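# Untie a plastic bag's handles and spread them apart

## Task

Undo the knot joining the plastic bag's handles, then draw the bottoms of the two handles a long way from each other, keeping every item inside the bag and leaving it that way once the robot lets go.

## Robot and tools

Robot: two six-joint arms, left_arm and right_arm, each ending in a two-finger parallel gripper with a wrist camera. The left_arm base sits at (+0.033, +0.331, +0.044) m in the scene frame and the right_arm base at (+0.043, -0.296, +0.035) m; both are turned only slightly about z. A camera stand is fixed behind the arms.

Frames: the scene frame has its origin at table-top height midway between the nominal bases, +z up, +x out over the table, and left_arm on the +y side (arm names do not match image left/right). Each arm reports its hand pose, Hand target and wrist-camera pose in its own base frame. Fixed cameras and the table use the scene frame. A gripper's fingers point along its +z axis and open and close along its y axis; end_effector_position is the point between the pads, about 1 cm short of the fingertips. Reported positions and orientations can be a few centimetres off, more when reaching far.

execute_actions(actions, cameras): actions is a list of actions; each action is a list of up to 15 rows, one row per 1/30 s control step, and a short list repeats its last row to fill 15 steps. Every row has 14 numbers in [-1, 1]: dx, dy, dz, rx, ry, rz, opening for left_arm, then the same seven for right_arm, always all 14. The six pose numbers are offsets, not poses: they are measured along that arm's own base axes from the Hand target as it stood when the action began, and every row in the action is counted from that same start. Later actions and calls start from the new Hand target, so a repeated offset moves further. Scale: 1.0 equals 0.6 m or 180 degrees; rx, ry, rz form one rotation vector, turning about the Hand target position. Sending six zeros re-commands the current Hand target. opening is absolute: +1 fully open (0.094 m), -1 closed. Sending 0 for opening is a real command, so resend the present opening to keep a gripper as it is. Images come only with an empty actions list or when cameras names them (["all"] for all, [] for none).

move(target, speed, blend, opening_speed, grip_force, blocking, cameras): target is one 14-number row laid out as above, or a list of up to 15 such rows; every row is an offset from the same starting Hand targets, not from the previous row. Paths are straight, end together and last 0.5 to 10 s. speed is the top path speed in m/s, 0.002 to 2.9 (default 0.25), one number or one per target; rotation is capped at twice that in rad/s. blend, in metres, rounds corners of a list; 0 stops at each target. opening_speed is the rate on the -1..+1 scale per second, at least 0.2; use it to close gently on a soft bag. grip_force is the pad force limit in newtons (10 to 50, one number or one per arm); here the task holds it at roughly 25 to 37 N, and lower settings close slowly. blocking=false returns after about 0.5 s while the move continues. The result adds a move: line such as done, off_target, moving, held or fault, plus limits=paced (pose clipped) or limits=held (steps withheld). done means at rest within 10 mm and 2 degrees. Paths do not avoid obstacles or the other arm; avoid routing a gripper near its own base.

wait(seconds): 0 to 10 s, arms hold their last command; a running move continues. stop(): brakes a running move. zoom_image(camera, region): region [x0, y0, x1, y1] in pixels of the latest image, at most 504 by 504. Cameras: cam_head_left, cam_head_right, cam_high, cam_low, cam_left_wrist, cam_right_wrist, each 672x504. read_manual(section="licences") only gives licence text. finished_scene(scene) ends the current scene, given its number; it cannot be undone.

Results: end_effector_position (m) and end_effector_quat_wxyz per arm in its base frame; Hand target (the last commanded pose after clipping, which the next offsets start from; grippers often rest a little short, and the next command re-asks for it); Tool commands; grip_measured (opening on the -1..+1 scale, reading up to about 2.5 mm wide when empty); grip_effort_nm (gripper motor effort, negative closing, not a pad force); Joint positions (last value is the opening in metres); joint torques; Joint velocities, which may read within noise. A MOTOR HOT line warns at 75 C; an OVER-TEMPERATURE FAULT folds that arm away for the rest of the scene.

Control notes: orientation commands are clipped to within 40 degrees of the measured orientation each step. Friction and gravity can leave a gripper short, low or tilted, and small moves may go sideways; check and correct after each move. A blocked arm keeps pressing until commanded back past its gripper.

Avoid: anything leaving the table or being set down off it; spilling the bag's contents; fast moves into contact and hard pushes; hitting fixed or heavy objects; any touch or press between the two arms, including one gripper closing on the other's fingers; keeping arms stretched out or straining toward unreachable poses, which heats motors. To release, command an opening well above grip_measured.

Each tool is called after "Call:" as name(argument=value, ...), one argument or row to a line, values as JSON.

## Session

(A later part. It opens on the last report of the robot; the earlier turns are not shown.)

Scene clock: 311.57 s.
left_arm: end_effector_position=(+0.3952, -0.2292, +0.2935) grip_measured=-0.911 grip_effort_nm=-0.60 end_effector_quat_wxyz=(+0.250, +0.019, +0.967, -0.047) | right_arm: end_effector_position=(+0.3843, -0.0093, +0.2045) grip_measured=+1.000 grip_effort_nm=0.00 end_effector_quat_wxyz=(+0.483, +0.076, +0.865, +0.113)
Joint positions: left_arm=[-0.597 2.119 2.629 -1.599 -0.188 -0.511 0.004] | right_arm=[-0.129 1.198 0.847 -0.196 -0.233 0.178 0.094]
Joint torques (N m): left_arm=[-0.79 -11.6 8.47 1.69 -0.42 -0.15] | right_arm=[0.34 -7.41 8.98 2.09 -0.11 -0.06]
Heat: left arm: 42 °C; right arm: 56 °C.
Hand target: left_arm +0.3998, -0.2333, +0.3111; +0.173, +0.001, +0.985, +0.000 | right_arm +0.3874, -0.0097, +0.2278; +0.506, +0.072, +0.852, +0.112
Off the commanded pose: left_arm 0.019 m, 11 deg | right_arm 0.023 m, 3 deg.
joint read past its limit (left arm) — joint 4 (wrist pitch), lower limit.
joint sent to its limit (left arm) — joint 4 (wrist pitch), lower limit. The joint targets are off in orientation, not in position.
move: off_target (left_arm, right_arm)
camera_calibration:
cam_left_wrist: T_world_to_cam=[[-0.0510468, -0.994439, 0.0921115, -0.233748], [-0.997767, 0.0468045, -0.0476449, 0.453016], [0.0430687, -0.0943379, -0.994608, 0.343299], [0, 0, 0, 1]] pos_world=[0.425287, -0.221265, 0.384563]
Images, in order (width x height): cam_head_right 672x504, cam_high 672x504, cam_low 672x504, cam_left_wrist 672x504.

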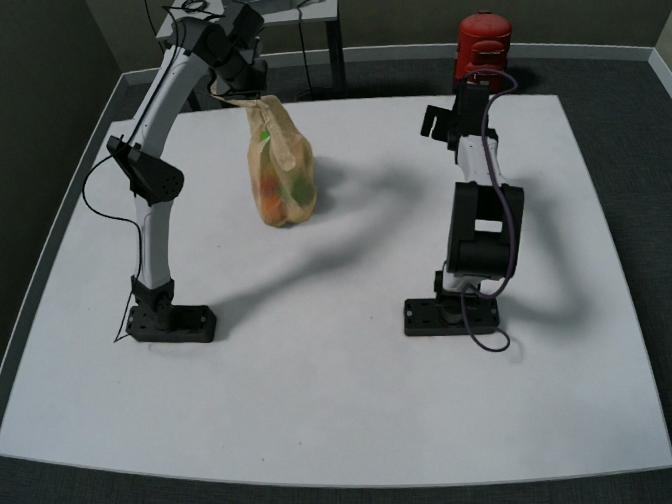

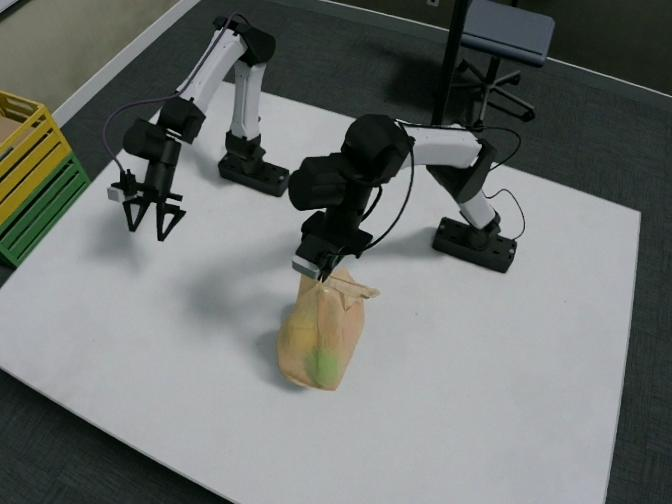

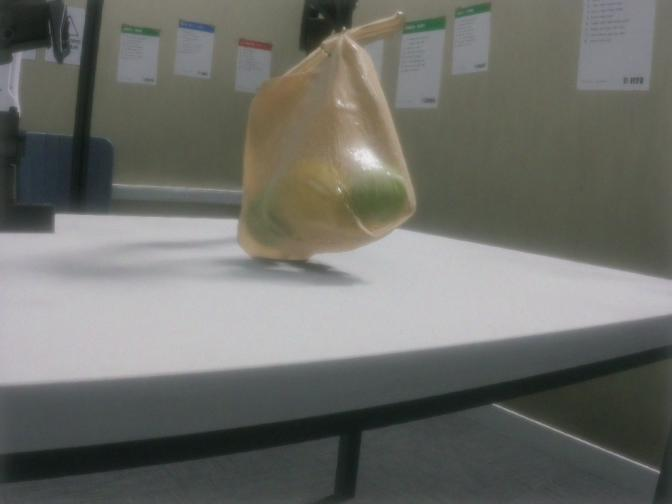

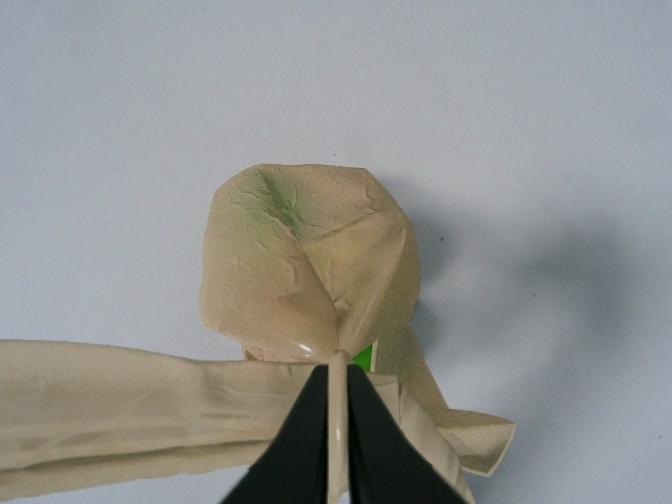

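Call:
move(
  target=[0,0,0,0,0,0,-1,-0.179,0.508,0.117,-0.061,-0.0794,0.2517,1],
  cameras=["cam_right_wrist","cam_head_right","cam_low"],
)

Call:
zoom_image(
  camera="cam_right_wrist",
  region=[160, 100, 510, 360],
)

Scene clock: 339.13 s.
left_arm: end_effector_position=(+0.3952, -0.2291, +0.2936) grip_measured=-0.911 grip_effort_nm=-0.60 end_effector_quat_wxyz=(+0.250, +0.019, +0.967, -0.047) | right_arm: end_effector_position=(+0.2756, +0.2910, +0.2796) grip_measured=+1.000 grip_effort_nm=0.00 end_effector_quat_wxyz=(+0.508, -0.322, +0.766, +0.225)
Joint positions: left_arm=[-0.597 2.119 2.629 -1.599 -0.188 -0.511 0.004] | right_arm=[0.811 1.182 1.008 -0.218 -0.005 0.017 0.094]
Joint torques (N m): left_arm=[-0.79 -11.62 8.49 1.69 -0.42 -0.13] | right_arm=[0.68 -4.72 9.26 2.42 0.1 -0.21]
Heat: left arm: 43 °C; right arm: 56 °C.
Hand target: left_arm +0.3998, -0.2333, +0.3111; +0.173, +0.001, +0.985, +0.000 | right_arm +0.2799, +0.2951, +0.2981; +0.528, -0.322, +0.753, +0.226
Off the commanded pose: left_arm 0.019 m, 11 deg | right_arm 0.019 m, 3 deg.
joint read past its limit (left arm) — joint 4 (wrist pitch), lower limit.
joint sent to its limit (left arm) — joint 4 (wrist pitch), lower limit. The joint targets are off in orientation, not in position.
move: off_target (left_arm, right_arm)
camera_calibration:
cam_right_wrist: T_world_to_cam=[[0.728845, -0.684649, 0.00637346, -0.00293597], [-0.498854, -0.537386, -0.679971, 0.524569], [0.468966, 0.492414, -0.733212, 0.0213317], [0, 0, 0, 1]] pos_world=[0.25382, 0.269382, 0.372351]
Images, in order (width x height): cam_head_right 672x504, cam_low 672x504, cam_right_wrist 672x504.

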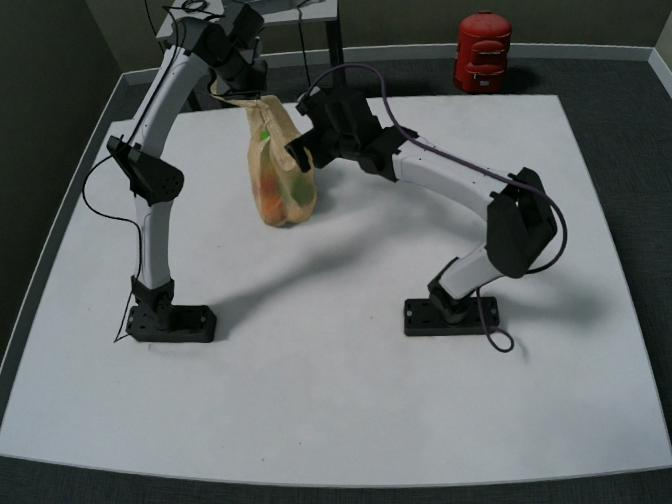

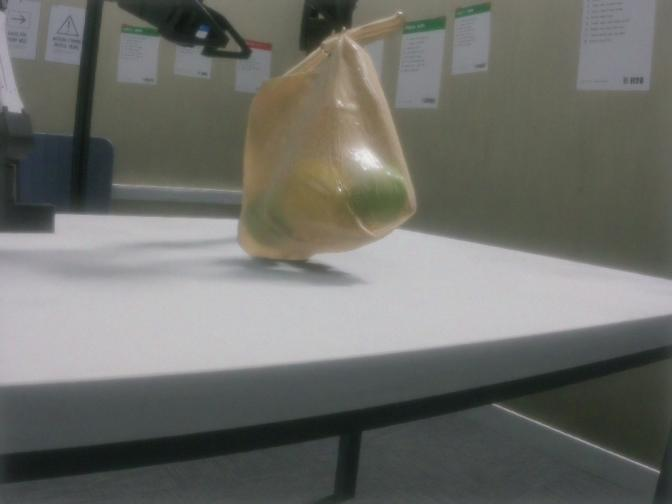

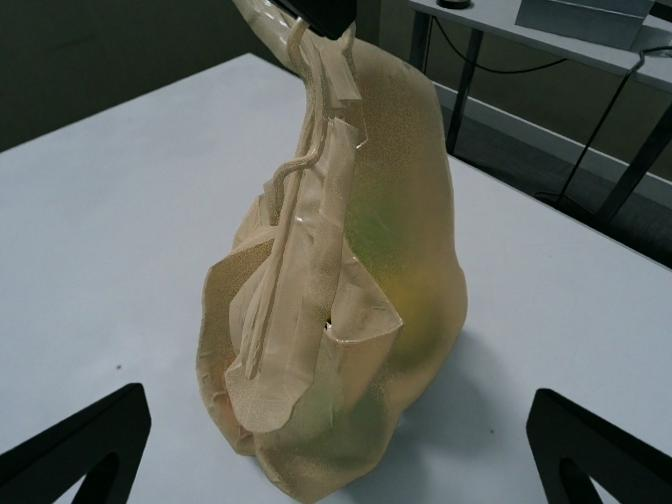

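Scaled by 1.440.

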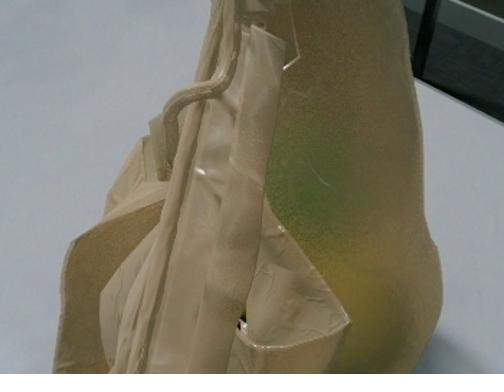

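Call:
move(
  target=[0,0,0,0,0,0,-1,0.015,0.092,0.0065,0,0,0,-0.6],
  speed=0.15,
  cameras=["cam_right_wrist"],
)

Call:
zoom_image(
  camera="cam_right_wrist",
  region=[180, 180, 480, 430],
)

Scene clock: 374.77 s.
left_arm: end_effector_position=(+0.3952, -0.2291, +0.2936) grip_measured=-0.911 grip_effort_nm=-0.60 end_effector_quat_wxyz=(+0.250, +0.019, +0.967, -0.047) | right_arm: end_effector_position=(+0.2849, +0.3451, +0.2825) grip_measured=-0.598 grip_effort_nm=-0.11 end_effector_quat_wxyz=(+0.510, -0.336, +0.762, +0.215)
Joint positions: left_arm=[-0.597 2.119 2.629 -1.599 -0.188 -0.511 0.004] | right_arm=[0.918 1.37 1.155 -0.184 0.095 0.024 0.019]
Joint torques (N m): left_arm=[-0.79 -11.62 8.5 1.69 -0.42 -0.14] | right_arm=[0.69 -6.83 9.18 2.45 0.11 0.09]
Heat: left arm: 47 °C; right arm: 57 °C.
Hand target: left_arm +0.3998, -0.2333, +0.3111; +0.173, +0.001, +0.985, +0.000 | right_arm +0.2888, +0.3504, +0.3018; +0.527, -0.323, +0.753, +0.226
Off the commanded pose: left_arm 0.019 m, 11 deg | right_arm 0.021 m, 3 deg.
joint read past its limit (left arm) — joint 4 (wrist pitch), lower limit.
joint sent to its limit (left arm) — joint 4 (wrist pitch), lower limit. The joint targets are off in orientation, not in position.
move: off_target (left_arm, right_arm)
camera_calibration:
cam_right_wrist: T_world_to_cam=[[0.736684, -0.675144, 0.0384386, 0.0127437], [-0.478826, -0.560922, -0.675345, 0.561257], [0.477516, 0.479111, -0.736499, -0.00450744], [0, 0, 0, 1]] pos_world=[0.261509, 0.325585, 0.375233]
Images, in order (width x height): cam_right_wrist 672x504.

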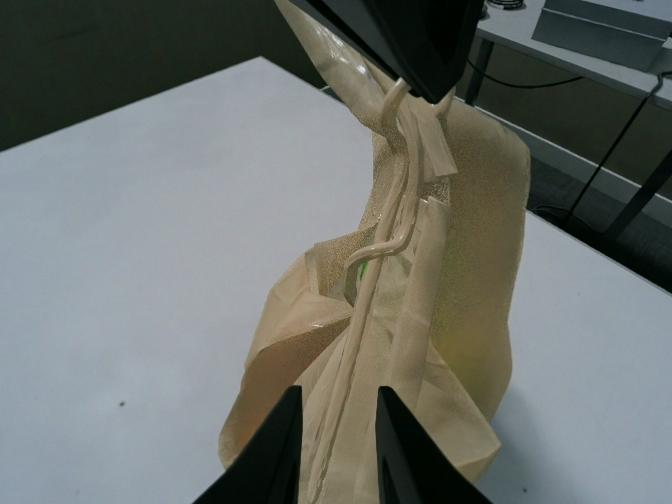

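Scaled by 1.680.

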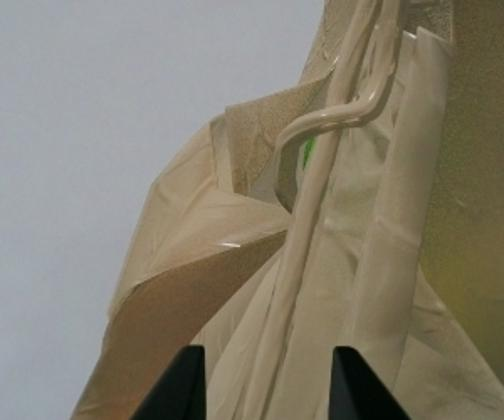

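Call:
move(
  target=[0,0,0,0,0,0,-1,-0.005,-0.017,-0.041,0.089,-0.083,0,-1],
  speed=0.15,
  cameras=["cam_right_wrist"],
)

Call:
zoom_image(
  camera="cam_right_wrist",
  region=[180, 180, 480, 430],
)

Scene clock: 404.37 s.
left_arm: end_effector_position=(+0.3952, -0.2291, +0.2936) grip_measured=-0.911 grip_effort_nm=-0.60 end_effector_quat_wxyz=(+0.250, +0.019, +0.967, -0.047) | right_arm: end_effector_position=(+0.2831, +0.3422, +0.2826) grip_measured=-0.991 grip_effort_nm=-0.49 end_effector_quat_wxyz=(+0.657, -0.271, +0.639, +0.293)
Joint positions: left_arm=[-0.597 2.119 2.629 -1.599 -0.188 -0.511 0.004] | right_arm=[0.918 1.358 0.72 0.675 0.097 0.015 0]
Joint torques (N m): left_arm=[-0.8 -11.62 8.5 1.69 -0.42 -0.14] | right_arm=[-0.24 -5.94 5.04 2.52 0.02 -0.19]
Heat: left arm: 48 °C; right arm: 59 °C.
Hand target: left_arm +0.3998, -0.2333, +0.3111; +0.173, +0.001, +0.985, +0.000 | right_arm +0.2858, +0.3402, +0.2772; +0.660, -0.273, +0.639, +0.284
Off the commanded pose: left_arm 0.019 m, 11 deg | right_arm 0.006 m, 1 deg.
joint read past its limit (left arm) — joint 4 (wrist pitch), lower limit.
joint sent to its limit (left arm) — joint 4 (wrist pitch), lower limit. The joint targets are off in orientation, not in position.
move: off_target (left_arm)
camera_calibration:
cam_right_wrist: T_world_to_cam=[[0.730356, -0.683036, 0.00652887, 0.0256484], [-0.258601, -0.285338, -0.92288, 0.472179], [0.632223, 0.672343, -0.385031, -0.211418], [0, 0, 0, 1]] pos_world=[0.237036, 0.294394, 0.354194]
Images, in order (width x height): cam_right_wrist 672x504.

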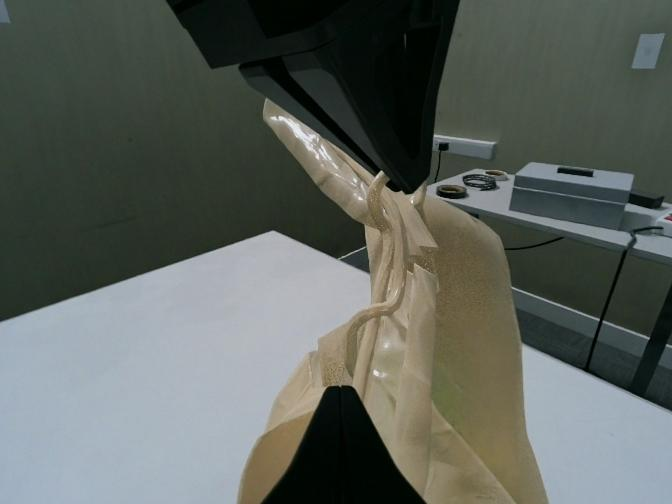

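Scaled by 1.680.

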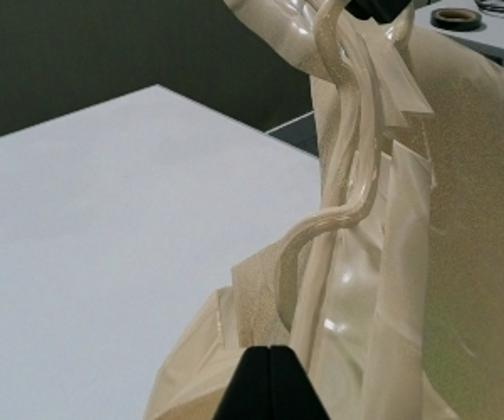

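Call:
move(
  target=[0,0,0,0,0,0,-1,0.0273,0.0313,-0.036,0,0,0,-1],
  speed=0.1,
  cameras=["cam_right_wrist","cam_head_right"],
)

Call:
zoom_image(
  camera="cam_right_wrist",
  region=[180, 180, 480, 430],
)

Call:
zoom_image(
  camera="cam_head_right",
  region=[200, 70, 340, 180],
)

Scene clock: 421.13 s.
left_arm: end_effector_position=(+0.3952, -0.2291, +0.2936) grip_measured=-0.911 grip_effort_nm=-0.60 end_effector_quat_wxyz=(+0.250, +0.019, +0.967, -0.047) | right_arm: end_effector_position=(+0.2981, +0.3586, +0.2465) grip_measured=-0.991 grip_effort_nm=-0.49 end_effector_quat_wxyz=(+0.648, -0.275, +0.650, +0.286)
Joint positions: left_arm=[-0.597 2.119 2.629 -1.599 -0.188 -0.511 0.004] | right_arm=[0.914 1.509 0.72 0.795 0.097 0.015 0]
Joint torques (N m): left_arm=[-0.8 -11.6 8.5 1.7 -0.41 -0.14] | right_arm=[-0.34 -7.45 6.87 2.54 -0.02 -0.19]
Heat: left arm: 49 °C; right arm: 53 °C.
Hand target: left_arm +0.3998, -0.2333, +0.3111; +0.173, +0.001, +0.985, +0.000 | right_arm +0.3022, +0.3590, +0.2556; +0.660, -0.273, +0.639, +0.284
Off the commanded pose: left_arm 0.019 m, 11 deg | right_arm 0.010 m, 2 deg.
joint read past its limit (left arm) — joint 4 (wrist pitch), lower limit.
joint sent to its limit (left arm) — joint 4 (wrist pitch), lower limit. The joint targets are off in orientation, not in position.
move: off_target (left_arm)
camera_calibration:
cam_right_wrist: T_world_to_cam=[[0.727567, -0.685971, 0.00955379, 0.027263], [-0.277151, -0.306639, -0.910582, 0.457665], [0.627562, 0.659861, -0.413218, -0.233024], [0, 0, 0, 1]] pos_world=[0.253244, 0.312803, 0.320191]
Images, in order (width x height): cam_head_right 672x504, cam_right_wrist 672x504.

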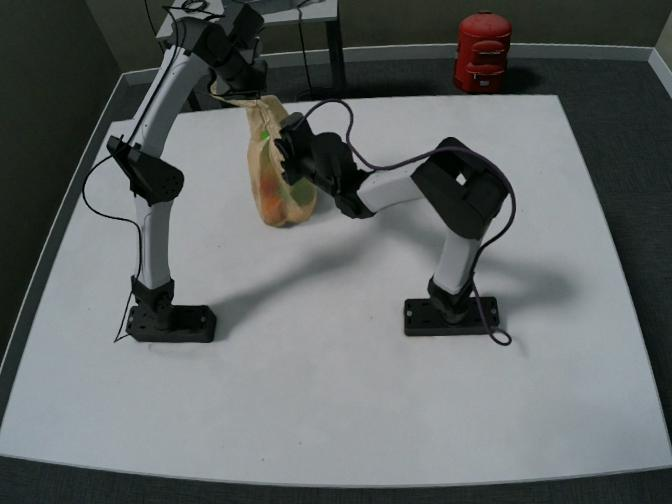

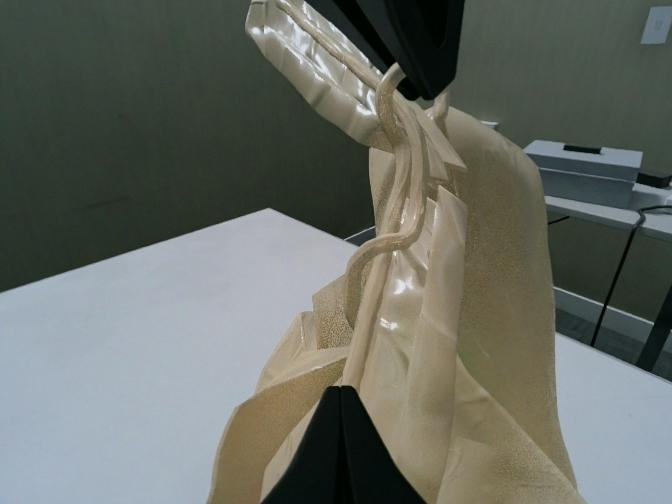

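Scaled by 1.680.

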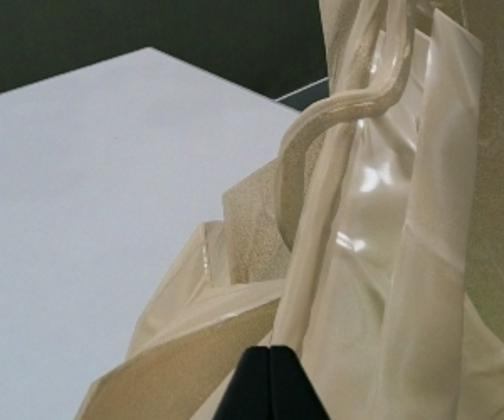

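Scaled by 3.600.

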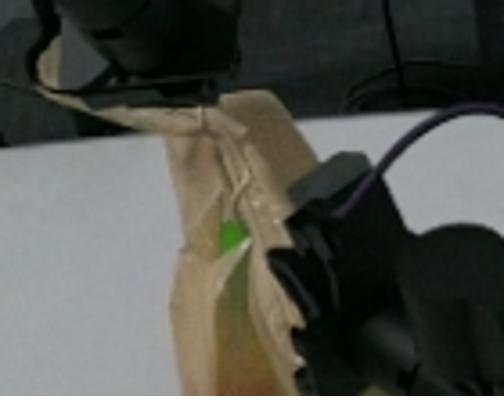

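Call:
move(
  target=[0,0,0,0,0,0,-1,0.0367,0.0357,-0.0575,0,0,0,-1],
  speed=0.1,
  cameras=["cam_right_wrist"],
)

Call:
zoom_image(
  camera="cam_right_wrist",
  region=[180, 180, 480, 430],
)

Scene clock: 442.07 s.
left_arm: end_effector_position=(+0.3953, -0.2290, +0.2936) grip_measured=-0.911 grip_effort_nm=-0.60 end_effector_quat_wxyz=(+0.250, +0.019, +0.967, -0.047) | right_arm: end_effector_position=(+0.3187, +0.3761, +0.2068) grip_measured=-0.991 grip_effort_nm=-0.49 end_effector_quat_wxyz=(+0.646, -0.274, +0.655, +0.281)
Joint positions: left_arm=[-0.597 2.119 2.629 -1.599 -0.189 -0.511 0.004] | right_arm=[0.901 1.706 0.747 0.951 0.094 0.015 0]
Joint torques (N m): left_arm=[-0.83 -11.64 8.49 1.7 -0.41 -0.14] | right_arm=[-0.29 -8.62 7.61 2.5 -0.13 -0.18]
Heat: left arm: 50 °C; right arm: 50 °C.
Hand target: left_arm +0.3998, -0.2334, +0.3111; +0.173, +0.001, +0.985, +0.000 | right_arm +0.3242, +0.3804, +0.2210; +0.660, -0.273, +0.640, +0.284
Off the commanded pose: left_arm 0.019 m, 11 deg | right_arm 0.016 m, 2 deg.
joint read past its limit (left arm) — joint 4 (wrist pitch), lower limit.
joint sent to its limit (left arm) — joint 4 (wrist pitch), lower limit. The joint targets are off in orientation, not in position.
move: off_target (left_arm, right_arm)
camera_calibration:
cam_right_wrist: T_world_to_cam=[[0.721104, -0.692741, 0.0108996, 0.0288964], [-0.287525, -0.313536, -0.905, 0.437272], [0.630348, 0.649465, -0.425272, -0.268361], [0, 0, 0, 1]] pos_world=[0.27405, 0.331409, 0.28129]
Images, in order (width x height): cam_right_wrist 672x504.

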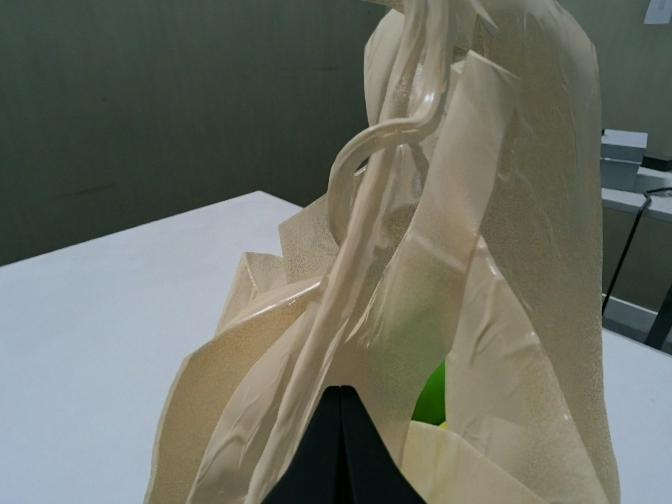

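Scaled by 1.680.

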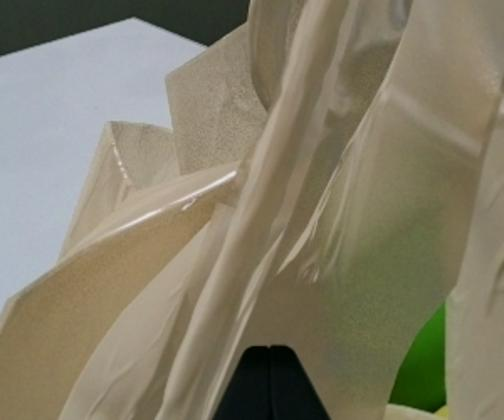

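Call:
move(
  target=[
    [0,0,0,0,0,0,-1,-0.045,-0.04,0.012,0,0,0,-1],
    [0,0,0,0,0,0,-1,-0.032,-0.004,0.010,-0.34,-0.365,0,-0.3],
  ],
  speed=0.12,
  cameras=["cam_right_wrist"],
)

Call:
zoom_image(
  camera="cam_right_wrist",
  region=[180, 180, 530, 450],
)

Scene clock: 472.03 s.
left_arm: end_effector_position=(+0.3953, -0.2290, +0.2936) grip_measured=-0.911 grip_effort_nm=-0.60 end_effector_quat_wxyz=(+0.250, +0.019, +0.967, -0.047) | right_arm: end_effector_position=(+0.3040, +0.3702, +0.2182) grip_measured=-0.302 grip_effort_nm=0.11 end_effector_quat_wxyz=(+0.661, -0.660, +0.260, -0.246)
Joint positions: left_arm=[-0.597 2.119 2.629 -1.599 -0.189 -0.511 0.004] | right_arm=[0.908 1.624 0.711 0.907 0.069 -1.551 0.033]
Joint torques (N m): left_arm=[-0.81 -11.62 8.49 1.69 -0.4 -0.13] | right_arm=[0.8 -7.86 7.8 2.28 -0.14 -0.1]
Heat: left arm: 50 °C; right arm: 50 °C.
Hand target: left_arm +0.3998, -0.2334, +0.3111; +0.173, +0.001, +0.985, +0.000 | right_arm +0.3050, +0.3779, +0.2272; +0.667, -0.657, +0.249, -0.247
Off the commanded pose: left_arm 0.019 m, 11 deg | right_arm 0.012 m, 1 deg.
joint read past its limit (left arm) — joint 4 (wrist pitch), lower limit.
joint sent to its limit (left arm) — joint 4 (wrist pitch), lower limit. The joint targets are off in orientation, not in position.
move: off_target (left_arm, right_arm); target 2's new opening was sent with right_arm's hand 0.012 m and 1 deg from that target
camera_calibration:
cam_right_wrist: T_world_to_cam=[[-0.000984381, 0.00808434, 0.999967, -0.220463], [0.397253, -0.917676, 0.00781011, 0.257837], [0.917708, 0.397248, -0.00230819, -0.336662], [0, 0, 0, 1]] pos_world=[0.206314, 0.372131, 0.217665]
Images, in order (width x height): cam_right_wrist 672x504.

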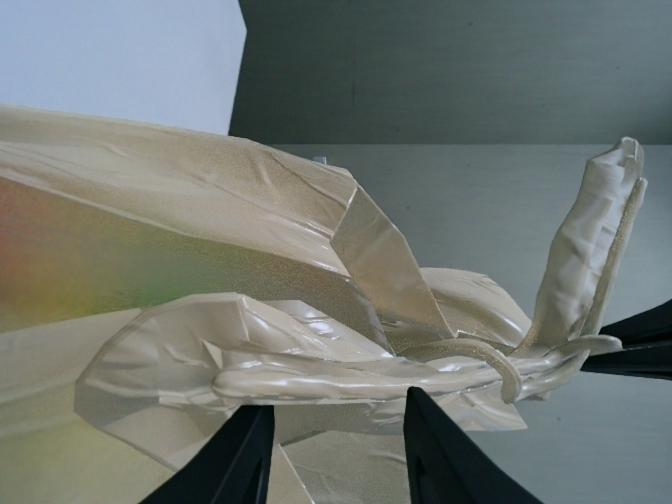

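Scaled by 1.440.

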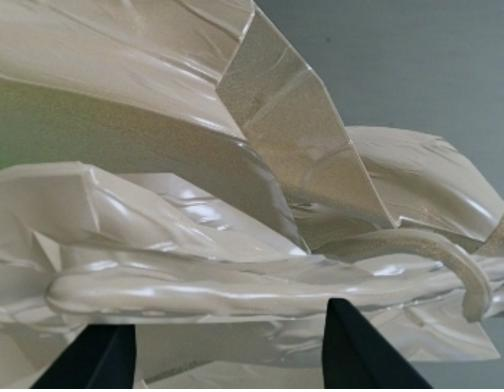

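Call:
move(
  target=[0,0,0,0,0,0,-1,-0.054,0.0167,0.034,0.670,0.491,-0.046,-0.3],
  speed=0.3,
  cameras=["cam_right_wrist"],
)

Call:
zoom_image(
  camera="cam_right_wrist",
  region=[180, 180, 530, 450],
)

Scene clock: 516.13 s.
left_arm: end_effector_position=(+0.3953, -0.2290, +0.2936) grip_measured=-0.911 grip_effort_nm=-0.60 end_effector_quat_wxyz=(+0.250, +0.019, +0.967, -0.047) | right_arm: end_effector_position=(+0.2742, +0.3865, +0.2207) grip_measured=-0.302 grip_effort_nm=0.10 end_effector_quat_wxyz=(+0.531, +0.204, +0.692, +0.444)
Joint positions: left_arm=[-0.597 2.119 2.629 -1.599 -0.189 -0.511 0.004] | right_arm=[1.224 1.706 0.864 0.783 0.813 1.025 0.033]
Joint torques (N m): left_arm=[-0.8 -11.64 8.49 1.7 -0.41 -0.13] | right_arm=[0.92 -12.97 7.8 1.9 0.13 0.05]
Heat: left arm: 52 °C; right arm: 54 °C.
Hand target: left_arm +0.3998, -0.2334, +0.3111; +0.173, +0.001, +0.985, +0.000 | right_arm +0.2727, +0.3879, +0.2474; +0.530, +0.219, +0.672, +0.468
Off the commanded pose: left_arm 0.019 m, 11 deg | right_arm 0.027 m, 4 deg.
joint read past its limit (left arm) — joint 4 (wrist pitch), lower limit.
joint sent to its limit (left arm) — joint 4 (wrist pitch), lower limit. The joint targets are off in orientation, not in position.
move: off_target (left_arm, right_arm)
camera_calibration:
cam_right_wrist: T_world_to_cam=[[0.197731, -0.542119, -0.816706, 0.336033], [-0.698552, 0.506572, -0.505381, 0.147816], [0.687697, 0.670441, -0.278534, -0.297414], [0, 0, 0, 1]] pos_world=[0.241344, 0.306689, 0.266304]
Images, in order (width x height): cam_right_wrist 672x504.

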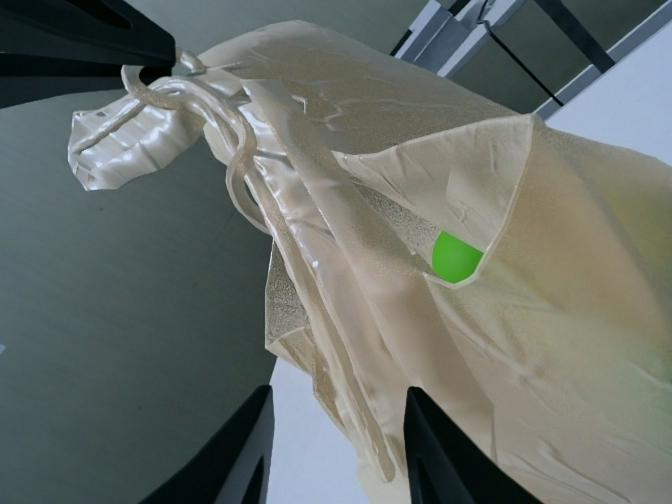

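Scaled by 1.440.

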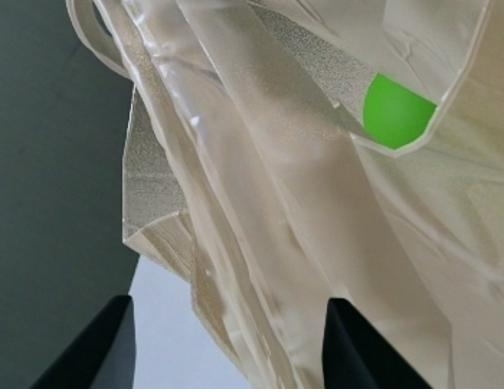

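Call:
move(
  target=[
    [0,0,0,0,0,0,-1,0.0,0,0.035,0,0,0,-0.3],
    [0,0,0,0,0,0,-1,0.075,0.033,0.036,0,0,0,-0.3],
  ],
  speed=0.12,
  cameras=["cam_right_wrist"],
)

Call:
zoom_image(
  camera="cam_right_wrist",
  region=[150, 180, 500, 450],
)

Scene clock: 547.67 s.
left_arm: end_effector_position=(+0.3953, -0.2290, +0.2936) grip_measured=-0.911 grip_effort_nm=-0.60 end_effector_quat_wxyz=(+0.250, +0.019, +0.967, -0.047) | right_arm: end_effector_position=(+0.3149, +0.4019, +0.2583) grip_measured=-0.302 grip_effort_nm=0.10 end_effector_quat_wxyz=(+0.534, +0.214, +0.680, +0.455)
Joint positions: left_arm=[-0.597 2.119 2.629 -1.599 -0.189 -0.511 0.004] | right_arm=[1.137 1.751 1.058 0.669 0.736 1.026 0.033]
Joint torques (N m): left_arm=[-0.81 -11.62 8.47 1.7 -0.41 -0.14] | right_arm=[0.08 -10.02 8.5 2.02 -0.03 0.03]
Heat: left arm: 52 °C; right arm: 53 °C.
Hand target: left_arm +0.3998, -0.2334, +0.3111; +0.173, +0.001, +0.985, +0.000 | right_arm +0.3177, +0.4078, +0.2692; +0.530, +0.219, +0.672, +0.468
Off the commanded pose: left_arm 0.019 m, 11 deg | right_arm 0.013 m, 2 deg.
joint read past its limit (left arm) — joint 4 (wrist pitch), lower limit.
joint sent to its limit (left arm) — joint 4 (wrist pitch), lower limit. The joint targets are off in orientation, not in position.
move: off_target (left_arm, right_arm)
camera_calibration:
cam_right_wrist: T_world_to_cam=[[0.20113, -0.514952, -0.833289, 0.359342], [-0.688086, 0.531188, -0.494344, 0.171384], [0.697197, 0.672803, -0.247493, -0.337187], [0, 0, 0, 1]] pos_world=[0.280738, 0.320868, 0.300707]
Images, in order (width x height): cam_right_wrist 672x504.

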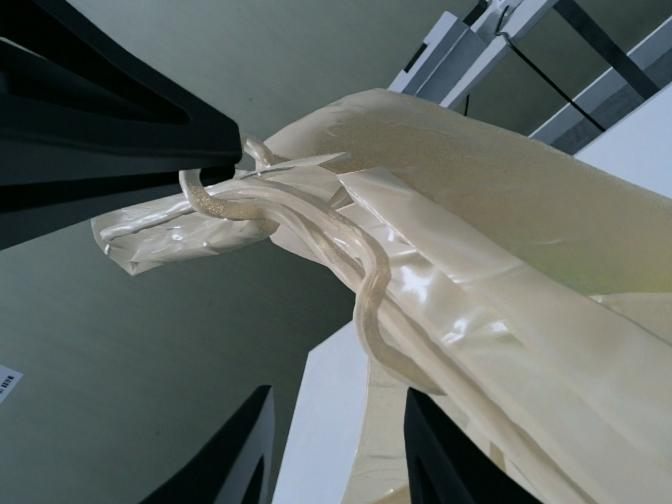

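Scaled by 1.440.

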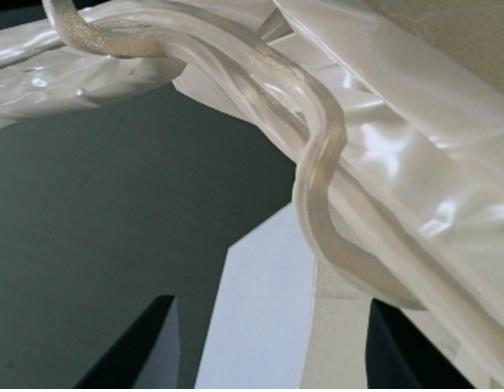

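Call:
move(
  target=[
    [0,0,0,0,0,0,-1,-0.025,-0.011,0.0,0,0,0,-0.3],
    [0,0,0,0,0,0,-1,-0.0085,-0.0135,0.0135,0,0,0,-0.3],
    [0,0,0,0,0,0,-1,0.0075,-0.006,0.0135,0,0,0,-0.3],
  ],
  speed=0.08,
  cameras=["cam_right_wrist"],
)

Call:
zoom_image(
  camera="cam_right_wrist",
  region=[200, 200, 500, 450],
)

Scene clock: 578.87 s.
left_arm: end_effector_position=(+0.3953, -0.2290, +0.2936) grip_measured=-0.911 grip_effort_nm=-0.60 end_effector_quat_wxyz=(+0.250, +0.019, +0.967, -0.047) | right_arm: end_effector_position=(+0.3196, +0.4018, +0.2590) grip_measured=-0.302 grip_effort_nm=0.11 end_effector_quat_wxyz=(+0.532, +0.211, +0.685, +0.450)
Joint positions: left_arm=[-0.597 2.119 2.629 -1.599 -0.189 -0.511 0.004] | right_arm=[1.125 1.751 1.074 0.639 0.721 1.026 0.033]
Joint torques (N m): left_arm=[-0.81 -11.62 8.49 1.7 -0.4 -0.14] | right_arm=[-0.16 -11.79 8.36 2.02 -0.1 0.01]
Heat: left arm: 53 °C; right arm: 55 °C.
Hand target: left_arm +0.3998, -0.2334, +0.3111; +0.173, +0.001, +0.985, +0.000 | right_arm +0.3222, +0.4041, +0.2774; +0.530, +0.220, +0.672, +0.468
Off the commanded pose: left_arm 0.019 m, 11 deg | right_arm 0.019 m, 3 deg.
joint read past its limit (left arm) — joint 4 (wrist pitch), lower limit.
joint sent to its limit (left arm) — joint 4 (wrist pitch), lower limit. The joint targets are off in orientation, not in position.
move: off_target (left_arm, right_arm)
camera_calibration:
cam_right_wrist: T_world_to_cam=[[0.197256, -0.524861, -0.828016, 0.362814], [-0.69267, 0.523082, -0.496583, 0.180381], [0.693757, 0.671496, -0.260374, -0.335225], [0, 0, 0, 1]] pos_world=[0.285942, 0.321175, 0.302706]
Images, in order (width x height): cam_right_wrist 672x504.

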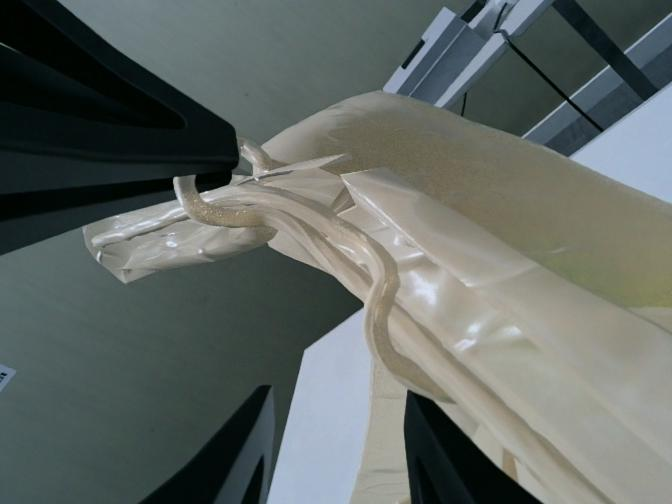

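Scaled by 1.680.

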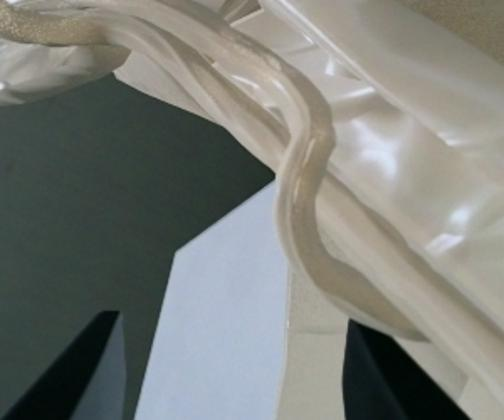

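Call:
move(
  target=[
    [0,0,0,0,0,0,-1,-0.03,-0.013,0.0,0,0,0,-0.3],
    [0,0,0,0,0,0,-1,-0.01,-0.013,0.025,0,0,0,-0.3],
    [0,0,0,0,0,0,-1,0.022,0.001,0.025,0,0,0,-0.3],
  ],
  speed=0.1,
  cameras=["cam_right_wrist"],
)

Call:
zoom_image(
  camera="cam_right_wrist",
  region=[200, 200, 500, 450],
)

Scene clock: 589.27 s.
left_arm: end_effector_position=(+0.3953, -0.2290, +0.2936) grip_measured=-0.911 grip_effort_nm=-0.60 end_effector_quat_wxyz=(+0.250, +0.019, +0.967, -0.047) | right_arm: end_effector_position=(+0.3325, +0.4002, +0.2842) grip_measured=-0.302 grip_effort_nm=0.11 end_effector_quat_wxyz=(+0.533, +0.215, +0.678, +0.457)
Joint positions: left_arm=[-0.597 2.119 2.629 -1.599 -0.189 -0.511 0.004] | right_arm=[1.092 1.735 1.146 0.573 0.691 1.026 0.033]
Joint torques (N m): left_arm=[-0.79 -11.63 8.47 1.69 -0.4 -0.14] | right_arm=[0.03 -9.98 8.31 2.04 -0.09 0.01]
Heat: left arm: 53 °C; right arm: 54 °C.
Hand target: left_arm +0.3998, -0.2334, +0.3111; +0.173, +0.001, +0.985, +0.000 | right_arm +0.3353, +0.4048, +0.2922; +0.530, +0.219, +0.672, +0.468
Off the commanded pose: left_arm 0.019 m, 11 deg | right_arm 0.010 m, 2 deg.
joint read past its limit (left arm) — joint 4 (wrist pitch), lower limit.
joint sent to its limit (left arm) — joint 4 (wrist pitch), lower limit. The joint targets are off in orientation, not in position.
move: off_target (left_arm)
camera_calibration:
cam_right_wrist: T_world_to_cam=[[0.203282, -0.509046, -0.83639, 0.374339], [-0.687469, 0.534046, -0.492119, 0.195244], [0.697183, 0.675031, -0.241391, -0.344543], [0, 0, 0, 1]] pos_world=[0.298337, 0.318864, 0.326007]
Images, in order (width x height): cam_right_wrist 672x504.

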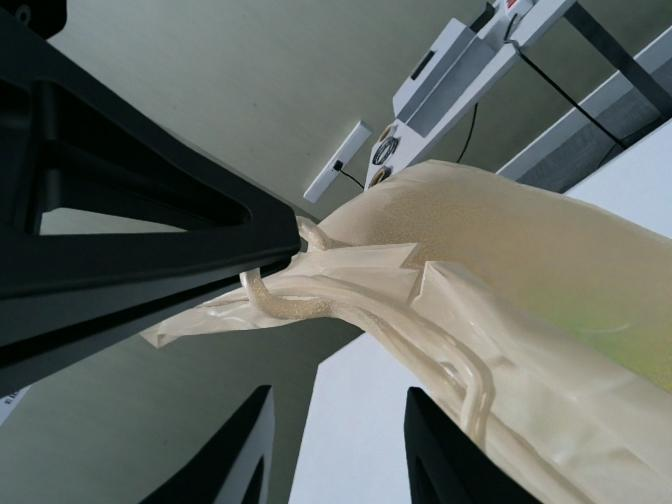

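Scaled by 1.680.

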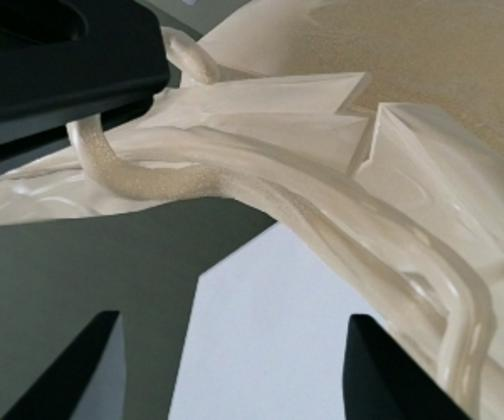

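Call:
move(
  target=[
    [0,0,0,0,0,0,-1,-0.03,-0.013,-0.02,0,0,0,-0.3],
    [0,0,0,0,0,0,-1,-0.02,-0.009,-0.024,0,0,0,-0.3],
  ],
  speed=0.1,
  cameras=["cam_right_wrist"],
)

Call:
zoom_image(
  camera="cam_right_wrist",
  region=[200, 200, 500, 450],
)

Scene clock: 599.93 s.
left_arm: end_effector_position=(+0.3953, -0.2290, +0.2936) grip_measured=-0.911 grip_effort_nm=-0.60 end_effector_quat_wxyz=(+0.250, +0.019, +0.967, -0.047) | right_arm: end_effector_position=(+0.3211, +0.4021, +0.2702) grip_measured=-0.302 grip_effort_nm=0.10 end_effector_quat_wxyz=(+0.530, +0.210, +0.683, +0.457)
Joint positions: left_arm=[-0.597 2.119 2.629 -1.599 -0.189 -0.511 0.004] | right_arm=[1.118 1.735 1.095 0.614 0.704 1.027 0.033]
Joint torques (N m): left_arm=[-0.8 -11.6 8.49 1.7 -0.41 -0.14] | right_arm=[-0.35 -11.44 6.01 2.32 -0.01 0]
Heat: left arm: 53 °C; right arm: 53 °C.
Hand target: left_arm +0.3998, -0.2334, +0.3111; +0.173, +0.001, +0.985, +0.000 | right_arm +0.3233, +0.3994, +0.2779; +0.530, +0.219, +0.672, +0.468
Off the commanded pose: left_arm 0.019 m, 11 deg | right_arm 0.008 m, 2 deg.
joint read past its limit (left arm) — joint 4 (wrist pitch), lower limit.
joint sent to its limit (left arm) — joint 4 (wrist pitch), lower limit. The joint targets are off in orientation, not in position.
move: off_target (left_arm)
camera_calibration:
cam_right_wrist: T_world_to_cam=[[0.205566, -0.513524, -0.833088, 0.366056], [-0.695898, 0.52183, -0.493376, 0.187442], [0.688091, 0.681166, -0.250089, -0.338396], [0, 0, 0, 1]] pos_world=[0.288039, 0.320669, 0.312807]
Images, in order (width x height): cam_right_wrist 672x504.

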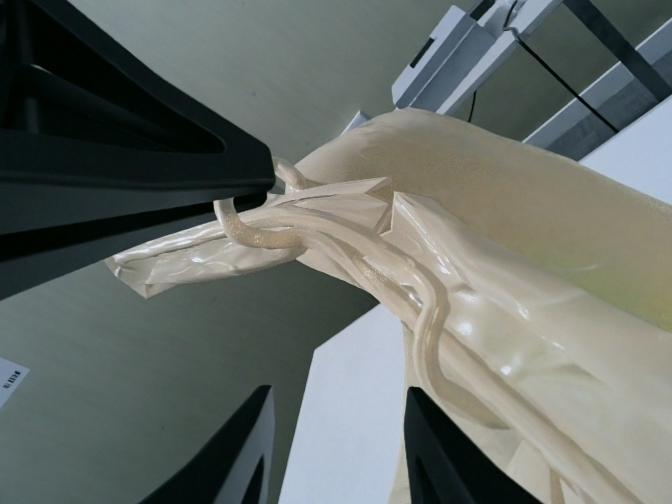

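Scaled by 1.680.

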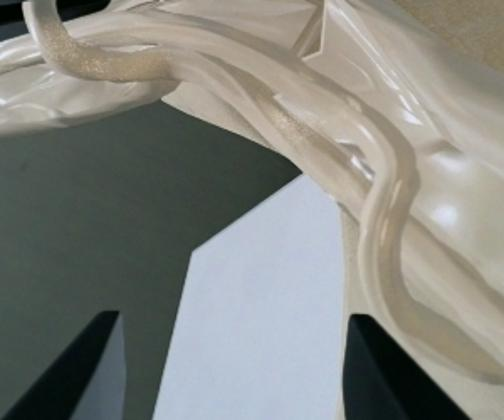

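Call:
move(
  target=[
    [0,0,0,0,0,0,-1,-0.04,-0.018,0.0,0,0,0,-0.3],
    [0,0,0,0,0,0,-1,-0.02,-0.033,-0.005,0,0,0,-0.3],
    [0,0,0,0,0,0,-1,0.006,-0.0185,-0.005,0,0,0,-0.3],
  ],
  speed=0.1,
  cameras=["cam_right_wrist"],
)

Call:
zoom_image(
  camera="cam_right_wrist",
  region=[230, 230, 530, 480],
)

Scene clock: 611.67 s.
left_arm: end_effector_position=(+0.3953, -0.2290, +0.2936) grip_measured=-0.911 grip_effort_nm=-0.60 end_effector_quat_wxyz=(+0.250, +0.019, +0.967, -0.047) | right_arm: end_effector_position=(+0.3227, +0.3831, +0.2624) grip_measured=-0.302 grip_effort_nm=0.10 end_effector_quat_wxyz=(+0.531, +0.212, +0.685, +0.452)
Joint positions: left_arm=[-0.597 2.119 2.629 -1.599 -0.189 -0.511 0.004] | right_arm=[1.094 1.69 1.017 0.638 0.69 1.027 0.033]
Joint torques (N m): left_arm=[-0.81 -11.62 8.49 1.69 -0.41 -0.14] | right_arm=[-0.16 -9.14 8.43 2.23 -0.09 0.01]
Heat: left arm: 53 °C; right arm: 51 °C.
Hand target: left_arm +0.3998, -0.2334, +0.3111; +0.173, +0.001, +0.985, +0.000 | right_arm +0.3269, +0.3883, +0.2749; +0.530, +0.219, +0.672, +0.468
Off the commanded pose: left_arm 0.019 m, 11 deg | right_arm 0.014 m, 3 deg.
joint read past its limit (left arm) — joint 4 (wrist pitch), lower limit.
joint sent to its limit (left arm) — joint 4 (wrist pitch), lower limit. The joint targets are off in orientation, not in position.
move: off_target (left_arm, right_arm)
camera_calibration:
cam_right_wrist: T_world_to_cam=[[0.196726, -0.521771, -0.830093, 0.354735], [-0.693218, 0.524703, -0.4941, 0.192881], [0.693359, 0.672638, -0.258478, -0.324823], [0, 0, 0, 1]] pos_world=[0.289142, 0.302373, 0.305806]
Images, in order (width x height): cam_right_wrist 672x504.

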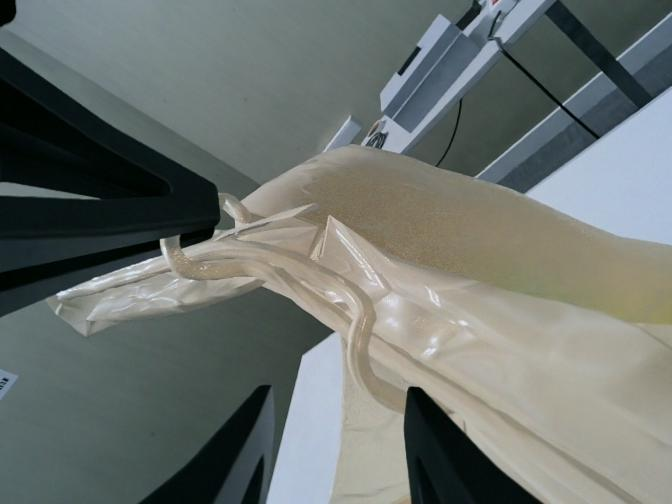

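Scaled by 1.680.

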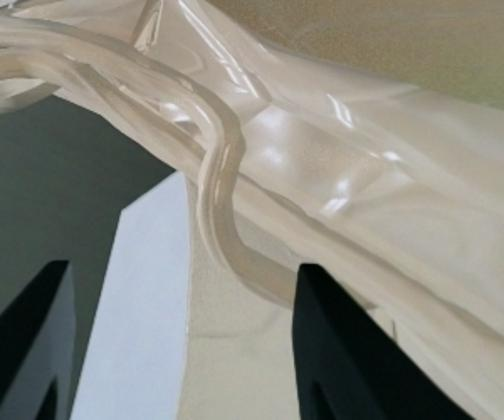

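Call:
move(
  target=[0,0,0,0,0,0,-1,0.0225,0.0128,0.0045,0,0,0,-0.3],
  speed=0.08,
  cameras=["cam_right_wrist"],
)

Call:
zoom_image(
  camera="cam_right_wrist",
  region=[230, 230, 530, 480],
)

Scene clock: 620.00 s.
left_arm: end_effector_position=(+0.3954, -0.2288, +0.2936) grip_measured=-0.911 grip_effort_nm=-0.60 end_effector_quat_wxyz=(+0.250, +0.019, +0.967, -0.046) | right_arm: end_effector_position=(+0.3358, +0.3916, +0.2676) grip_measured=-0.302 grip_effort_nm=0.10 end_effector_quat_wxyz=(+0.532, +0.214, +0.680, +0.457)
Joint positions: left_arm=[-0.597 2.119 2.629 -1.599 -0.19 -0.511 0.004] | right_arm=[1.072 1.735 1.079 0.635 0.667 1.027 0.033]
Joint torques (N m): left_arm=[-0.81 -11.62 8.5 1.7 -0.39 -0.14] | right_arm=[-0.31 -9.7 8.55 2.09 -0.05 0]
Heat: left arm: 54 °C; right arm: 51 °C.
Hand target: left_arm +0.3998, -0.2333, +0.3111; +0.173, +0.001, +0.985, +0.000 | right_arm +0.3405, +0.3960, +0.2775; +0.530, +0.219, +0.672, +0.468
Off the commanded pose: left_arm 0.019 m, 11 deg | right_arm 0.012 m, 2 deg.
joint read past its limit (left arm) — joint 4 (wrist pitch), lower limit.
joint sent to its limit (left arm) — joint 4 (wrist pitch), lower limit. The joint targets are off in orientation, not in position.
move: off_target (left_arm, right_arm)
camera_calibration:
cam_right_wrist: T_world_to_cam=[[0.202361, -0.510948, -0.835453, 0.356238], [-0.690844, 0.530174, -0.491579, 0.196461], [0.694107, 0.676644, -0.245699, -0.343467], [0, 0, 0, 1]] pos_world=[0.302038, 0.310266, 0.309807]
Images, in order (width x height): cam_right_wrist 672x504.

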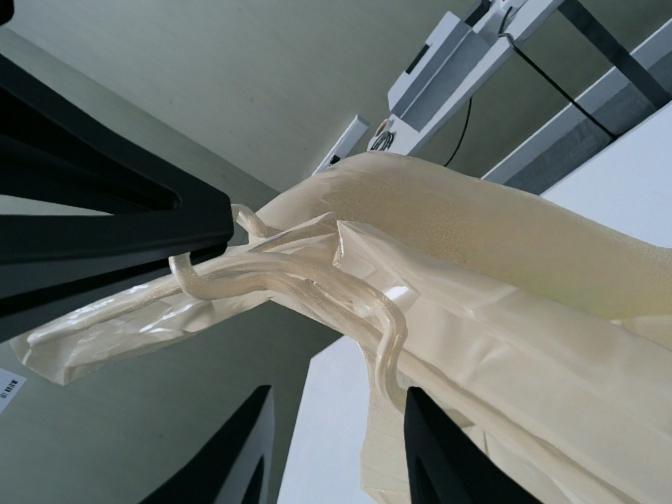

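Scaled by 1.680.

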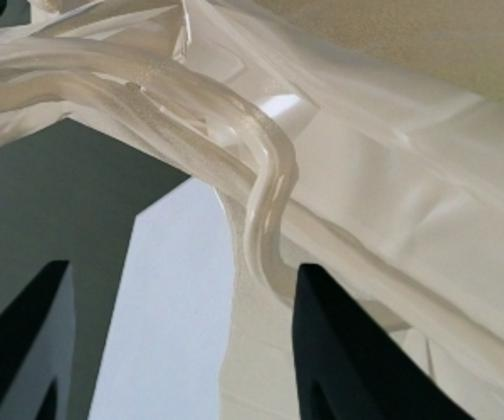

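Call:
move(
  target=[
    [0,0,0,0,0,0,-1,0.018,0.008,0.0,0,0,0,-0.3],
    [0,0,0,0,0,0,-1,0.018,0.008,0.0,0,0,0,-1],
  ],
  speed=0.08,
  opening_speed=0.8,
  cameras=["cam_right_wrist"],
)

Call:
zoom_image(
  camera="cam_right_wrist",
  region=[230, 230, 530, 480],
)

Scene clock: 627.83 s.
left_arm: end_effector_position=(+0.3956, -0.2284, +0.2937) grip_measured=-0.911 grip_effort_nm=-0.60 end_effector_quat_wxyz=(+0.251, +0.018, +0.967, -0.045) | right_arm: end_effector_position=(+0.3461, +0.3968, +0.2661) grip_measured=-0.991 grip_effort_nm=-0.50 end_effector_quat_wxyz=(+0.531, +0.213, +0.683, +0.455)
Joint positions: left_arm=[-0.597 2.119 2.629 -1.599 -0.193 -0.511 0.004] | right_arm=[1.054 1.768 1.119 0.62 0.648 1.027 0]
Joint torques (N m): left_arm=[-0.83 -11.62 8.5 1.69 -0.37 -0.13] | right_arm=[-0.39 -10.11 8.61 2.16 -0.07 0.01]
Heat: left arm: 54 °C; right arm: 51 °C.
Hand target: left_arm +0.3998, -0.2333, +0.3111; +0.174, +0.001, +0.985, +0.000 | right_arm +0.3512, +0.4008, +0.2777; +0.530, +0.219, +0.672, +0.468
Off the commanded pose: left_arm 0.019 m, 11 deg | right_arm 0.013 m, 2 deg.
joint read past its limit (left arm) — joint 4 (wrist pitch), lower limit.
joint sent to its limit (left arm) — joint 4 (wrist pitch), lower limit. The joint targets are off in orientation, not in position.
move: off_target (left_arm, right_arm); target 2's new opening was sent with right_arm's hand 0.012 m and 2 deg from that target
camera_calibration:
cam_right_wrist: T_world_to_cam=[[0.199817, -0.515747, -0.833114, 0.357626], [-0.693565, 0.526154, -0.492067, 0.20263], [0.692128, 0.676141, -0.25257, -0.35176], [0, 0, 0, 1]] pos_world=[0.312541, 0.315669, 0.308807]
Images, in order (width x height): cam_right_wrist 672x504.

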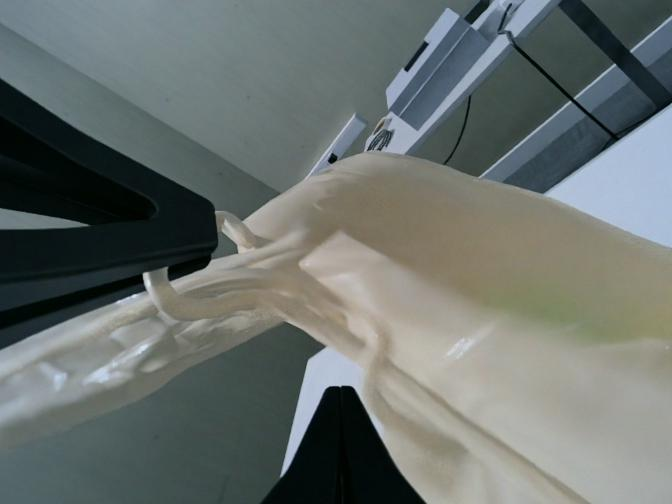

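Scaled by 1.680.

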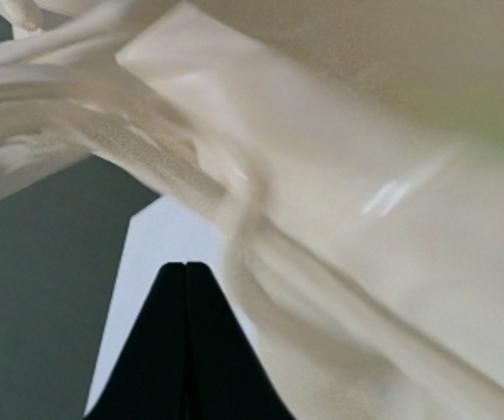

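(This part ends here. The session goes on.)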